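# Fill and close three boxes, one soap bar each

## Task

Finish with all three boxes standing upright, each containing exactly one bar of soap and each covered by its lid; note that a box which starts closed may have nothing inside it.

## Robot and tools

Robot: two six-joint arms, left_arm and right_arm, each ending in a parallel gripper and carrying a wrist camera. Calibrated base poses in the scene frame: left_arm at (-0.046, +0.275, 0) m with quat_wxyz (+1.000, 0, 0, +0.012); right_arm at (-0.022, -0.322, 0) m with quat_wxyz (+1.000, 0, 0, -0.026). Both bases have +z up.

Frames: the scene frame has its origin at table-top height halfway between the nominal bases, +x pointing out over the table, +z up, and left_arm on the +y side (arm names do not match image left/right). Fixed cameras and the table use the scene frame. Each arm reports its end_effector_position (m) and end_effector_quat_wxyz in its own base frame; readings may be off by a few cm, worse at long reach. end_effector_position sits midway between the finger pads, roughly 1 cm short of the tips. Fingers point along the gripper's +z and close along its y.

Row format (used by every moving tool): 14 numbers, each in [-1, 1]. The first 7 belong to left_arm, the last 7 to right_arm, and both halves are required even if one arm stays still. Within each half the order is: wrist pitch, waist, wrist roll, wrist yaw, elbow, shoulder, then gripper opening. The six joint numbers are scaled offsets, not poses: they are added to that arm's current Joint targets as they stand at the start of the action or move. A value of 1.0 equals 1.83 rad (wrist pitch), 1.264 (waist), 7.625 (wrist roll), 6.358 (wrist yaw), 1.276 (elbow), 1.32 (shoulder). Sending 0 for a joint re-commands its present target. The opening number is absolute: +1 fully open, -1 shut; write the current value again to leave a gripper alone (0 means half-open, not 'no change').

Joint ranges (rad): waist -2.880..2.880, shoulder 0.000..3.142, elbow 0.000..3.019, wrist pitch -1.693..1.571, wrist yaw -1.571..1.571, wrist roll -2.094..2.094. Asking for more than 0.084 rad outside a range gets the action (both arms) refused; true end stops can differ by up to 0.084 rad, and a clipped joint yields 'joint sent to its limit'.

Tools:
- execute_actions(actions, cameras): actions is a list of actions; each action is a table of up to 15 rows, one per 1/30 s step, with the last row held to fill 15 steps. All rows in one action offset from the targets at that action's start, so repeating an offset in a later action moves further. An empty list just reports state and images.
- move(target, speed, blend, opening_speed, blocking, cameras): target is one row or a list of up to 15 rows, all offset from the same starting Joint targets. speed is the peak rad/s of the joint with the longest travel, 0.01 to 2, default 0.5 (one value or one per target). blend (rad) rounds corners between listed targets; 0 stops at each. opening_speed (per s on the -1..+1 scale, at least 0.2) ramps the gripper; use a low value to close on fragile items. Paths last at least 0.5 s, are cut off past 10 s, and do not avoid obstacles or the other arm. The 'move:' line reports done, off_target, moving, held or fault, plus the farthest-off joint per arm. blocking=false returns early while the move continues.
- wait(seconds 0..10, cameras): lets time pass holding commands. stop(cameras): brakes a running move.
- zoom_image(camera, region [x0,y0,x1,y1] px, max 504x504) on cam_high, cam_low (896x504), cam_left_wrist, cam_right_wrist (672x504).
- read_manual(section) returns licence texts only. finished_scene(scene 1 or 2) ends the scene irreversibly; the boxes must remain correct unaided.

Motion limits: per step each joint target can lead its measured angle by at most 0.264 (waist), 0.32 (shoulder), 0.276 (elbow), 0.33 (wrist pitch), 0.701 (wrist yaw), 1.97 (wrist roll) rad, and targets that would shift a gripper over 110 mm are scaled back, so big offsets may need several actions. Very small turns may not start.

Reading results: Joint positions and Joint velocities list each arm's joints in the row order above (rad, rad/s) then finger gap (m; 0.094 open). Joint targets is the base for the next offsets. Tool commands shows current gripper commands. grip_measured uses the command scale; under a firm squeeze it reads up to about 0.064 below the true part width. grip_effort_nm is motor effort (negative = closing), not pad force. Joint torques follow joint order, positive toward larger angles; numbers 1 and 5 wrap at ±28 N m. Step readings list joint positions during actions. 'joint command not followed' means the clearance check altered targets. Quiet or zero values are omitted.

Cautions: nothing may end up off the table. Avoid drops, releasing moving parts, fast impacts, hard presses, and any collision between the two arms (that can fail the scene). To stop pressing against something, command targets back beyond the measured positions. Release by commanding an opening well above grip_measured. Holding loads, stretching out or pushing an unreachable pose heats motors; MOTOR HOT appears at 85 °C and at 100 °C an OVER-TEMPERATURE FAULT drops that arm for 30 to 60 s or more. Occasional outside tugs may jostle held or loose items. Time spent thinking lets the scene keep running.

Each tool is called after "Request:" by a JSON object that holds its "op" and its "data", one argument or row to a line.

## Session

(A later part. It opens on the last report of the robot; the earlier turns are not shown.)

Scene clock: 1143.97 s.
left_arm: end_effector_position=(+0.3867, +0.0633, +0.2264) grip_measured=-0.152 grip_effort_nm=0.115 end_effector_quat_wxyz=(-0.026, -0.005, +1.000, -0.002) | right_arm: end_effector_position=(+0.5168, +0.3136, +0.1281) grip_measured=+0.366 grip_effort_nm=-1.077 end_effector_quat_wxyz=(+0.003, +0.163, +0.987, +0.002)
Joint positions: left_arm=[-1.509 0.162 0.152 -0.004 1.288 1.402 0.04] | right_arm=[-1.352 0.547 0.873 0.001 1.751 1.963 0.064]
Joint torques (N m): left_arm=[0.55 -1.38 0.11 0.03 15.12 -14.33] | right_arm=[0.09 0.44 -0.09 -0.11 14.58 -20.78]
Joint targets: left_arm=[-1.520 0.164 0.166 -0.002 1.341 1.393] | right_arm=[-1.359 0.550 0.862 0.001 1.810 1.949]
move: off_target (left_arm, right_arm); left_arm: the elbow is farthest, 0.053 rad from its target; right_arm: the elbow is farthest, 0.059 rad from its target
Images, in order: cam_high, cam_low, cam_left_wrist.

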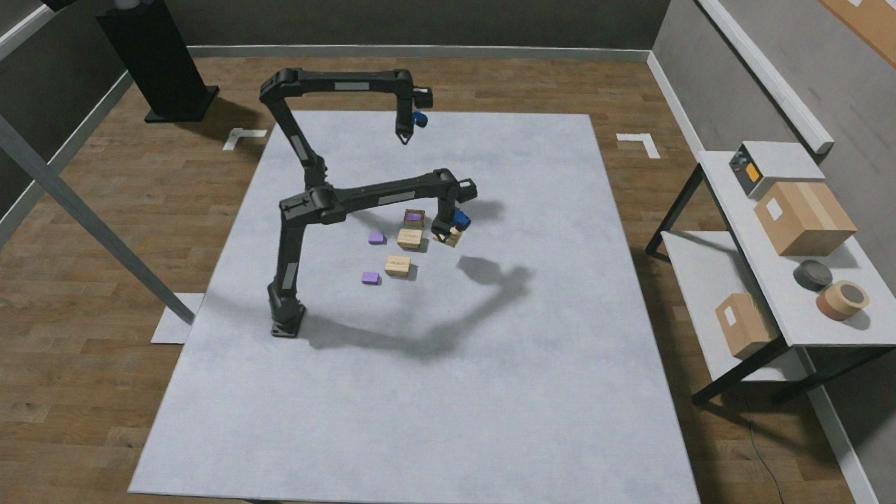

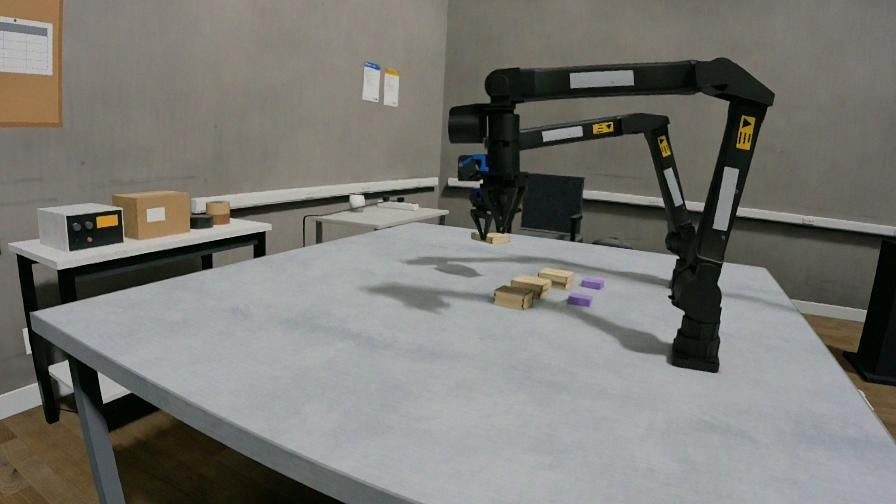

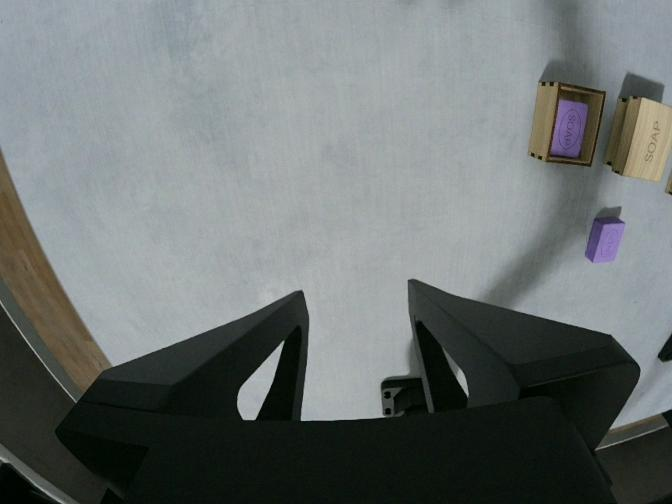

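Request:
{"op": "move", "data": {
  "target": [
    [0,0,0,0,0,0,-0.15,0,0.2856,0,0,0,0,0.2],
    [0,0,0,0,0,0,-0.15,0.0093,0.2856,0,0,-0.0572,0.0273,0.2],
    [0,0,0,0,0,0,-0.15,0.0716,0.2856,0,0,-0.1136,0.0561,0.2],
    [0,0,0,0,0,0,-0.15,0.0923,0.2856,0,0,-0.1305,0.0689,0.2]
  ],
  "speed": [0.25,0.1,0.1,0.06],
  "cameras": ["cam_low","cam_right_wrist"]
}}

Request:
{"op": "zoom_image", "data": {
  "camera": "cam_low",
  "region": [480, 220, 600, 320]
}}

Request:
{"op": "zoom_image", "data": {
  "camera": "cam_right_wrist",
  "region": [170, 80, 500, 420]
}}

Scene clock: 1163.07 s.
left_arm: end_effector_position=(+0.3866, +0.0633, +0.2264) grip_measured=-0.152 grip_effort_nm=0.120 end_effector_quat_wxyz=(-0.026, -0.004, +1.000, -0.002) | right_arm: end_effector_position=(+0.3712, +0.4806, +0.0658) grip_measured=+0.366 grip_effort_nm=-1.082 end_effector_quat_wxyz=(+0.006, -0.021, +1.000, +0.006)
Joint positions: left_arm=[-1.509 0.162 0.153 -0.004 1.288 1.402 0.04] | right_arm=[-1.199 0.914 0.873 0.001 1.657 2.011 0.064]
Joint torques (N m): left_arm=[0.53 -1.38 0.1 0.03 15.12 -14.33] | right_arm=[0.84 -0.21 -0.1 -0.11 8.03 -17.67]
Joint targets: left_arm=[-1.520 0.164 0.166 -0.002 1.341 1.393] | right_arm=[-1.190 0.911 0.862 0.001 1.643 2.040]
move: off_target (left_arm); left_arm: the elbow is farthest, 0.053 rad from its target
Images, in order: cam_low, cam_right_wrist.

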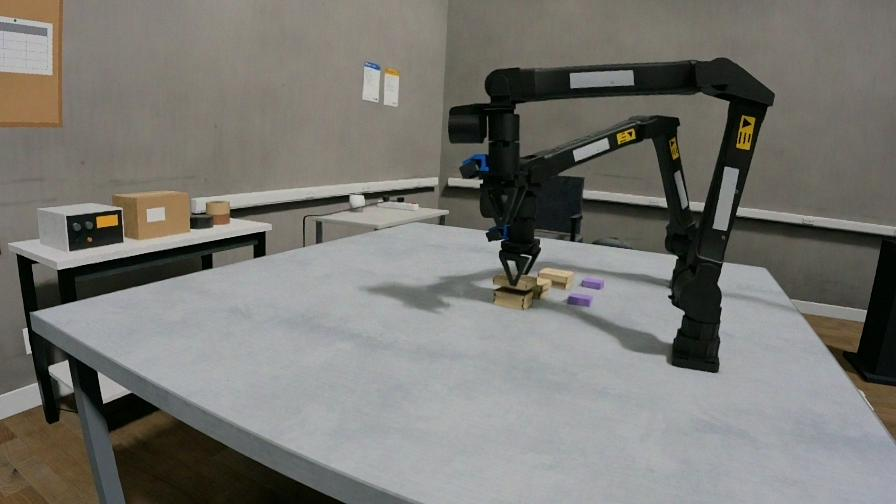

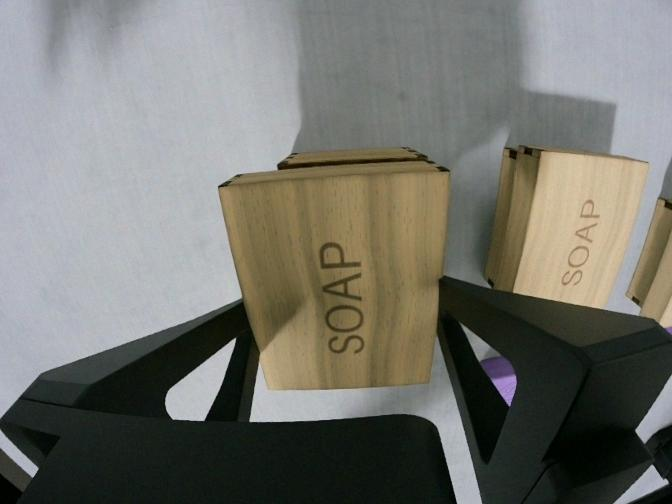

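Scaled by 4.200 from the camera's 896x504 image, which has a finer 1280x720 frame.

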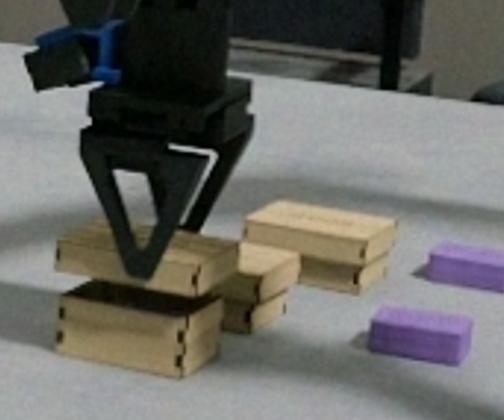

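Scaled by 1.482 from the camera's 672x504 image, which has a finer 960x720 frame.

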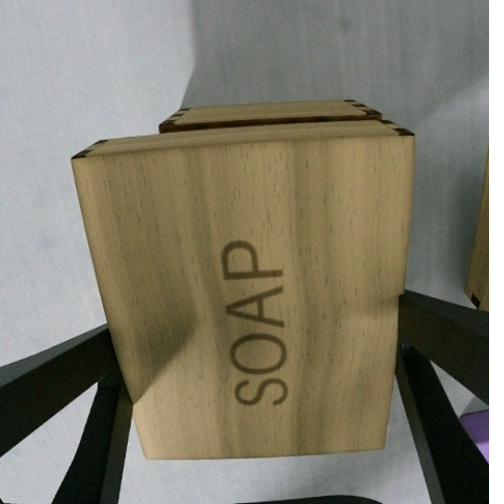

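Request:
{"op": "move", "data": {
  "target": [
    [0,0,0,0,0,0,-0.15,-0.0273,-0.0099,-0.00144,0,0.0596,-0.047,0.2],
    [0,0,0,0,0,0,-0.15,0.0027,-0.0099,-0.00144,0,-0.0118,-0.0076,0.2]
  ],
  "speed": 0.08,
  "cameras": ["cam_low","cam_right_wrist"]
}}

Request:
{"op": "zoom_image", "data": {
  "camera": "cam_low",
  "region": [480, 220, 600, 320]
}}

Request:
{"op": "zoom_image", "data": {
  "camera": "cam_right_wrist",
  "region": [200, 120, 470, 220]
}}

Scene clock: 1209.23 s.
left_arm: end_effector_position=(+0.3866, +0.0633, +0.2264) grip_measured=-0.152 grip_effort_nm=0.115 end_effector_quat_wxyz=(-0.026, -0.004, +1.000, -0.002) | right_arm: end_effector_position=(+0.3728, +0.4744, +0.0656) grip_measured=+0.366 grip_effort_nm=-1.077 end_effector_quat_wxyz=(+0.006, -0.022, +1.000, +0.006)
Joint positions: left_arm=[-1.509 0.162 0.153 -0.004 1.288 1.402 0.04] | right_arm=[-1.194 0.906 0.862 0.001 1.642 2.002 0.064]
Joint torques (N m): left_arm=[0.53 -1.44 0.1 0.03 15.12 -14.33] | right_arm=[0.58 -0.56 -0.09 -0.1 8.05 -17.44]
Motor temperatures (°C): left_arm=[27 29 29 28 48 34 30] | right_arm=[30 33 28 30 52 37 33]
Heat: left arm: hottest elbow 48 °C; right arm: hottest elbow 52 °C.
Joint targets: left_arm=[-1.520 0.164 0.166 -0.002 1.341 1.393] | right_arm=[-1.185 0.898 0.851 0.001 1.628 2.030]
move: off_target (left_arm); left_arm: the elbow is farthest, 0.053 rad from its target
Images, in order: cam_low, cam_right_wrist.

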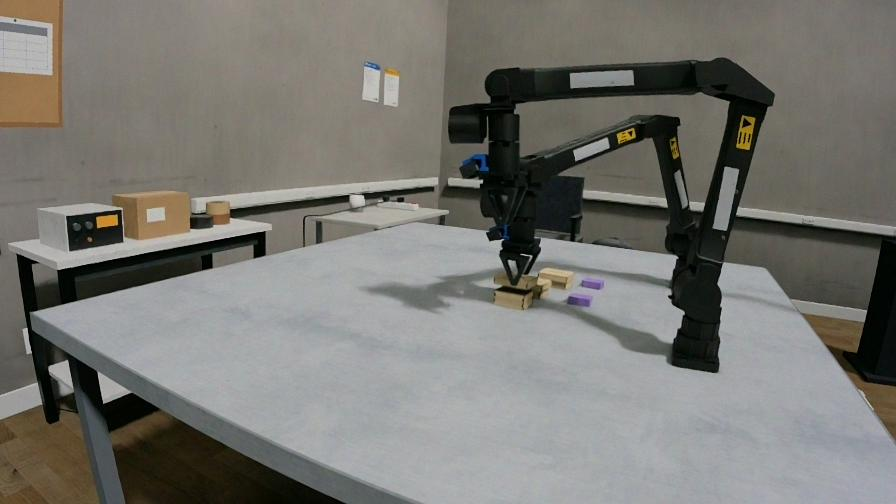

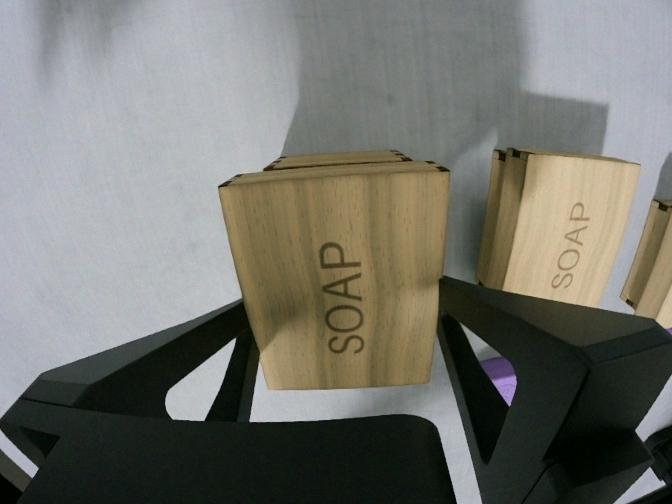

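Scaled by 4.200 from the camera's 896x504 image, which has a finer 1280x720 frame.

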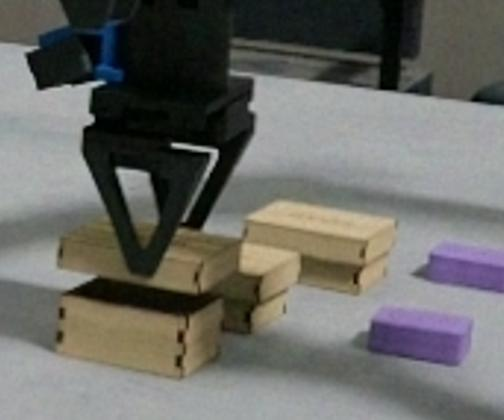

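Scaled by 1.867 from the camera's 672x504 image, which has a finer 960x720 frame.

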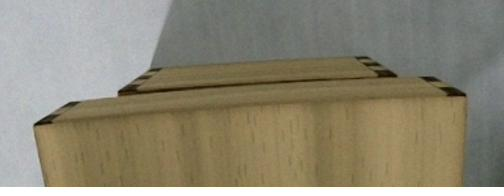

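Request:
{"op": "move", "data": {
  "target": [
    [0,0,0,0,0,0,-0.15,-0.0309,-0.0024,0,0,0.0748,-0.0371,0.2],
    [0,0,0,0,0,0,-0.15,-0.0011,-0.0024,0,0,0.0035,0.0023,0.2],
    [0,0,0,0,0,0,-0.15,0.0167,-0.0024,0,0,-0.0115,0.0117,0.2],
    [0,0,0,0,0,0,-0.15,0.0339,-0.0024,0,0,-0.0239,0.0227,0.2]
  ],
  "speed": [0.08,0.08,0.05,0.05],
  "cameras": ["cam_low","cam_right_wrist"]
}}

Request:
{"op": "zoom_image", "data": {
  "camera": "cam_low",
  "region": [480, 220, 600, 320]
}}

Scene clock: 1238.97 s.
left_arm: end_effector_position=(+0.3866, +0.0633, +0.2264) grip_measured=-0.152 grip_effort_nm=0.115 end_effector_quat_wxyz=(-0.026, -0.004, +1.000, -0.002) | right_arm: end_effector_position=(+0.3746, +0.4742, +0.0379) grip_measured=+0.366 grip_effort_nm=-1.087 end_effector_quat_wxyz=(+0.006, -0.020, +1.000, +0.007)
Joint positions: left_arm=[-1.509 0.162 0.153 -0.004 1.288 1.402 0.04] | right_arm=[-1.132 0.903 0.862 0.001 1.612 2.032 0.064]
Joint torques (N m): left_arm=[0.54 -1.38 0.1 0.03 15.12 -14.33] | right_arm=[0.68 -0.62 -0.09 -0.11 7.83 -17.44]
Joint targets: left_arm=[-1.520 0.164 0.166 -0.002 1.341 1.393] | right_arm=[-1.123 0.896 0.851 0.001 1.598 2.060]
move: off_target (left_arm); left_arm: the elbow is farthest, 0.053 rad from its target
Images, in order: cam_low, cam_right_wrist.

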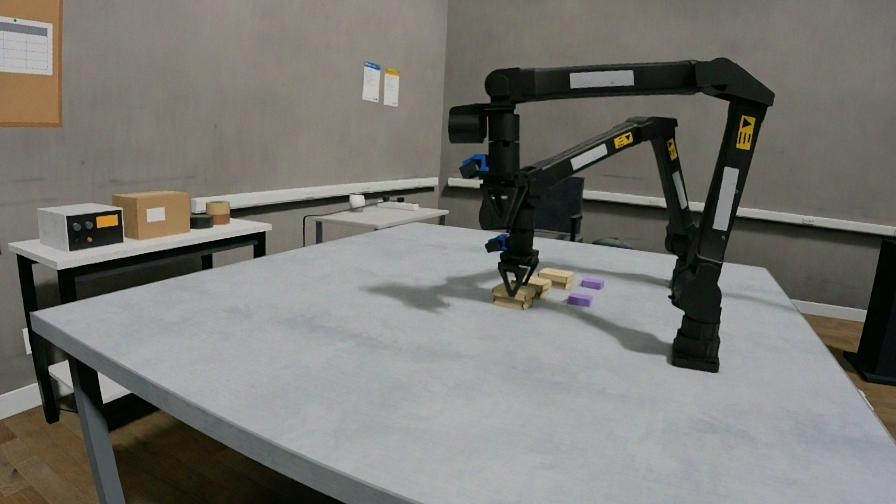

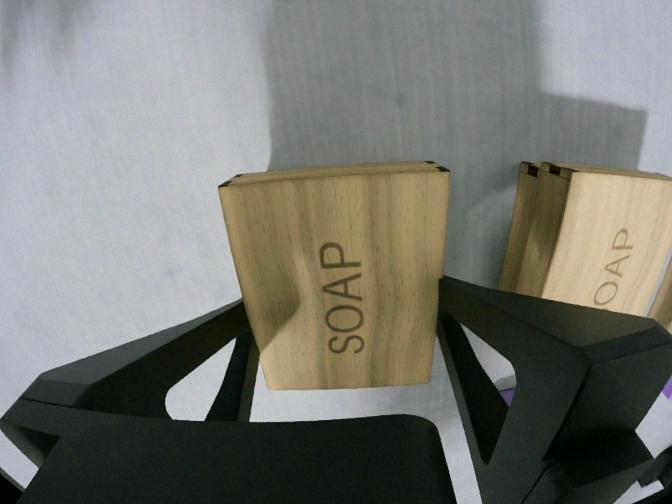

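Scaled by 4.200 from the camera's 896x504 image, which has a finer 1280x720 frame.

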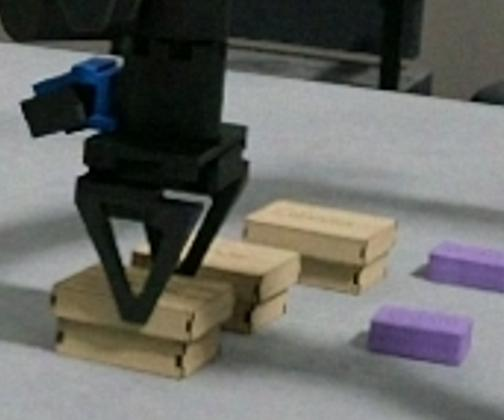

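Request:
{"op": "move", "data": {
  "target": [0,0,0,0,0,0,-0.15,0.0037,0,0,0,-0.003,0.0023,0.2],
  "speed": 0.05,
  "cameras": ["cam_low","cam_right_wrist"]
}}

Request:
{"op": "zoom_image", "data": {
  "camera": "cam_low",
  "region": [480, 240, 570, 320]
}}

Scene clock: 1246.83 s.
left_arm: end_effector_position=(+0.3866, +0.0633, +0.2264) grip_measured=-0.152 grip_effort_nm=0.120 end_effector_quat_wxyz=(-0.026, -0.004, +1.000, -0.002) | right_arm: end_effector_position=(+0.3753, +0.4751, +0.0379) grip_measured=+0.366 grip_effort_nm=-1.072 end_effector_quat_wxyz=(+0.008, -0.020, +1.000, +0.009)
Joint positions: left_arm=[-1.509 0.162 0.153 -0.004 1.288 1.402 0.04] | right_arm=[-1.128 0.903 0.862 0.001 1.612 2.032 0.064]
Joint torques (N m): left_arm=[0.53 -1.44 0.1 0.03 15.12 -14.33] | right_arm=[0.76 -0.5 -0.09 -0.11 7.51 -17.73]
Joint targets: left_arm=[-1.520 0.164 0.166 -0.002 1.341 1.393] | right_arm=[-1.116 0.896 0.851 0.001 1.594 2.063]
move: off_target (left_arm); left_arm: the elbow is farthest, 0.053 rad from its target
Images, in order: cam_low, cam_right_wrist.

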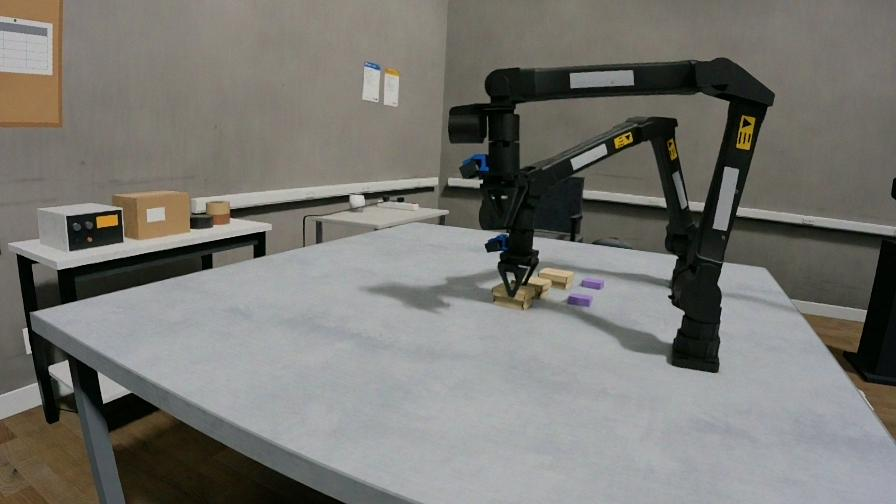

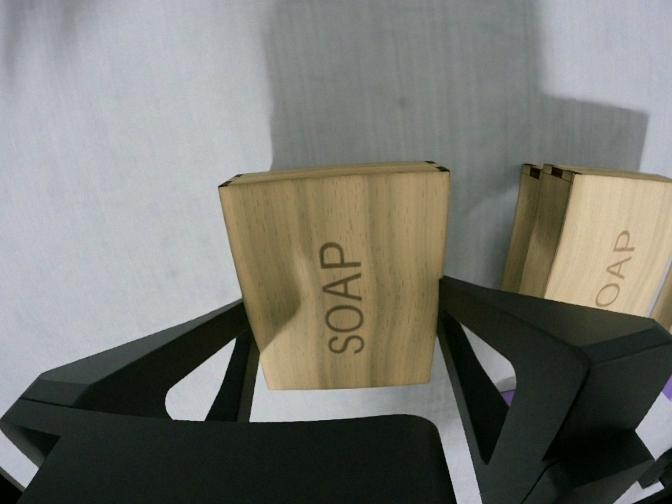

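Scaled by 5.600 from the camera's 896x504 image, which has a finer 1280x720 frame.

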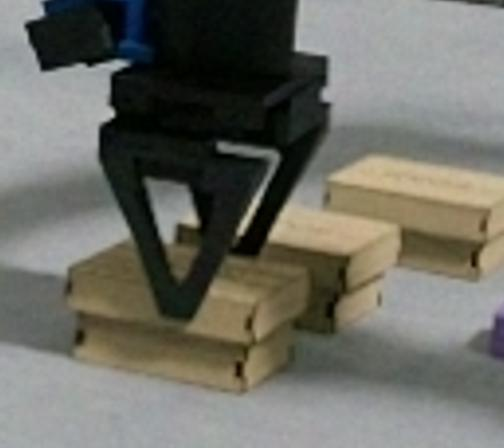

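Request:
{"op": "move", "data": {
  "target": [
    [0,0,0,0,0,0,-0.15,0,0,0,0,0,0,0.45],
    [0,0,0,0,0,0,-0.15,-0.0109,0,0,0,0.0572,-0.0333,0.45],
    [0,0,0,0,0,0,-0.15,-0.13,0,0,0,0.1614,-0.0917,0.45]
  ],
  "speed": [0.1,0.1,0.15],
  "opening_speed": 0.3,
  "cameras": ["cam_low","cam_right_wrist","cam_high"]
}}

Request:
{"op": "zoom_image", "data": {
  "camera": "cam_low",
  "region": [480, 240, 600, 320]
}}

Scene clock: 1269.43 s.
left_arm: end_effector_position=(+0.3866, +0.0633, +0.2264) grip_measured=-0.152 grip_effort_nm=0.110 end_effector_quat_wxyz=(-0.026, -0.004, +1.000, -0.002) | right_arm: end_effector_position=(+0.3742, +0.4733, +0.1317) grip_measured=+0.448 grip_effort_nm=0.042 end_effector_quat_wxyz=(+0.005, -0.020, +1.000, +0.006)
Joint positions: left_arm=[-1.509 0.162 0.153 -0.004 1.288 1.402 0.04] | right_arm=[-1.346 0.903 0.862 0.001 1.744 1.952 0.068]
Joint torques (N m): left_arm=[0.54 -1.44 0.1 0.03 15.12 -14.33] | right_arm=[0.24 -0.56 -0.09 -0.11 14.38 -20.19]
Joint targets: left_arm=[-1.520 0.164 0.166 -0.002 1.341 1.393] | right_arm=[-1.354 0.896 0.851 0.001 1.800 1.942]
move: off_target (left_arm, right_arm); left_arm: the elbow is farthest, 0.053 rad from its target; right_arm: the elbow is farthest, 0.056 rad from its target
Images, in order: cam_high, cam_low, cam_right_wrist.

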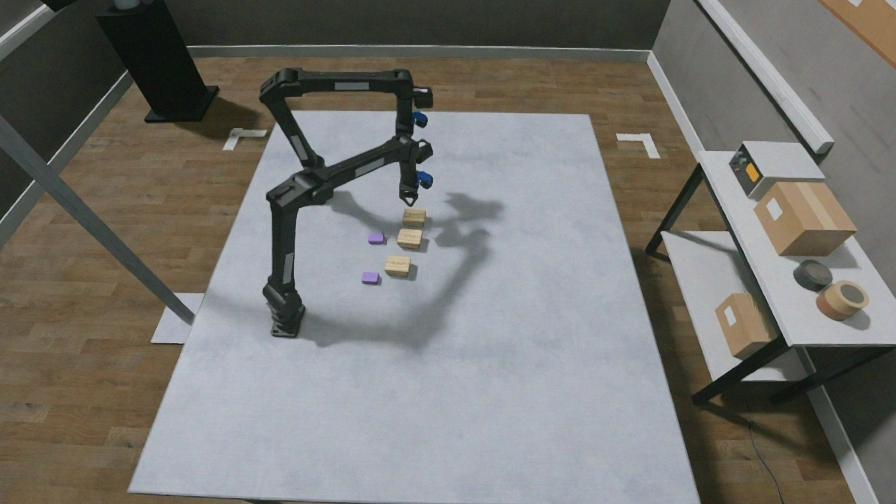

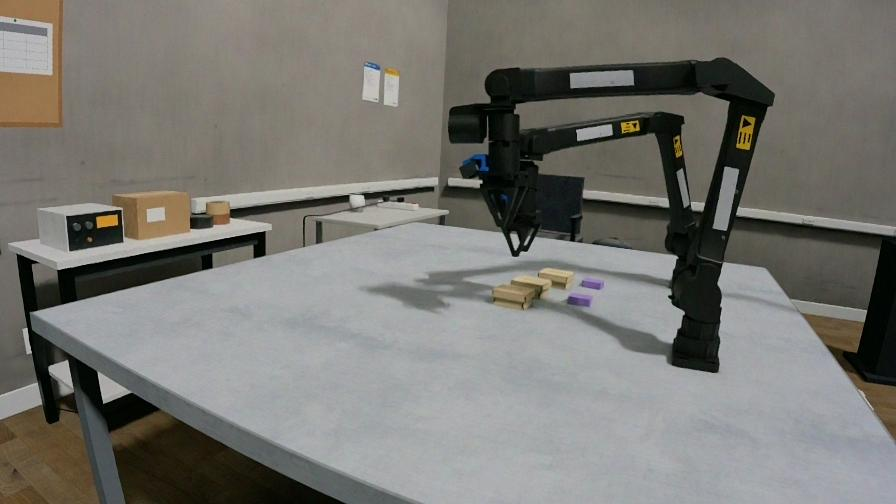

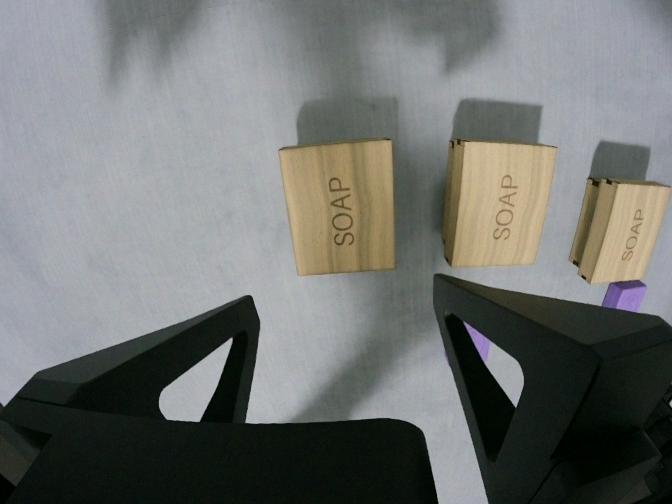

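Scaled by 4.200 from the camera's 896x504 image, which has a finer 1280x720 frame.

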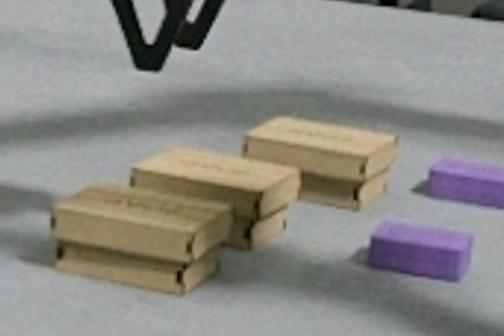

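Request:
{"op": "finished_scene", "data": {
  "scene": 1
}}

The scene is finished: the task was done.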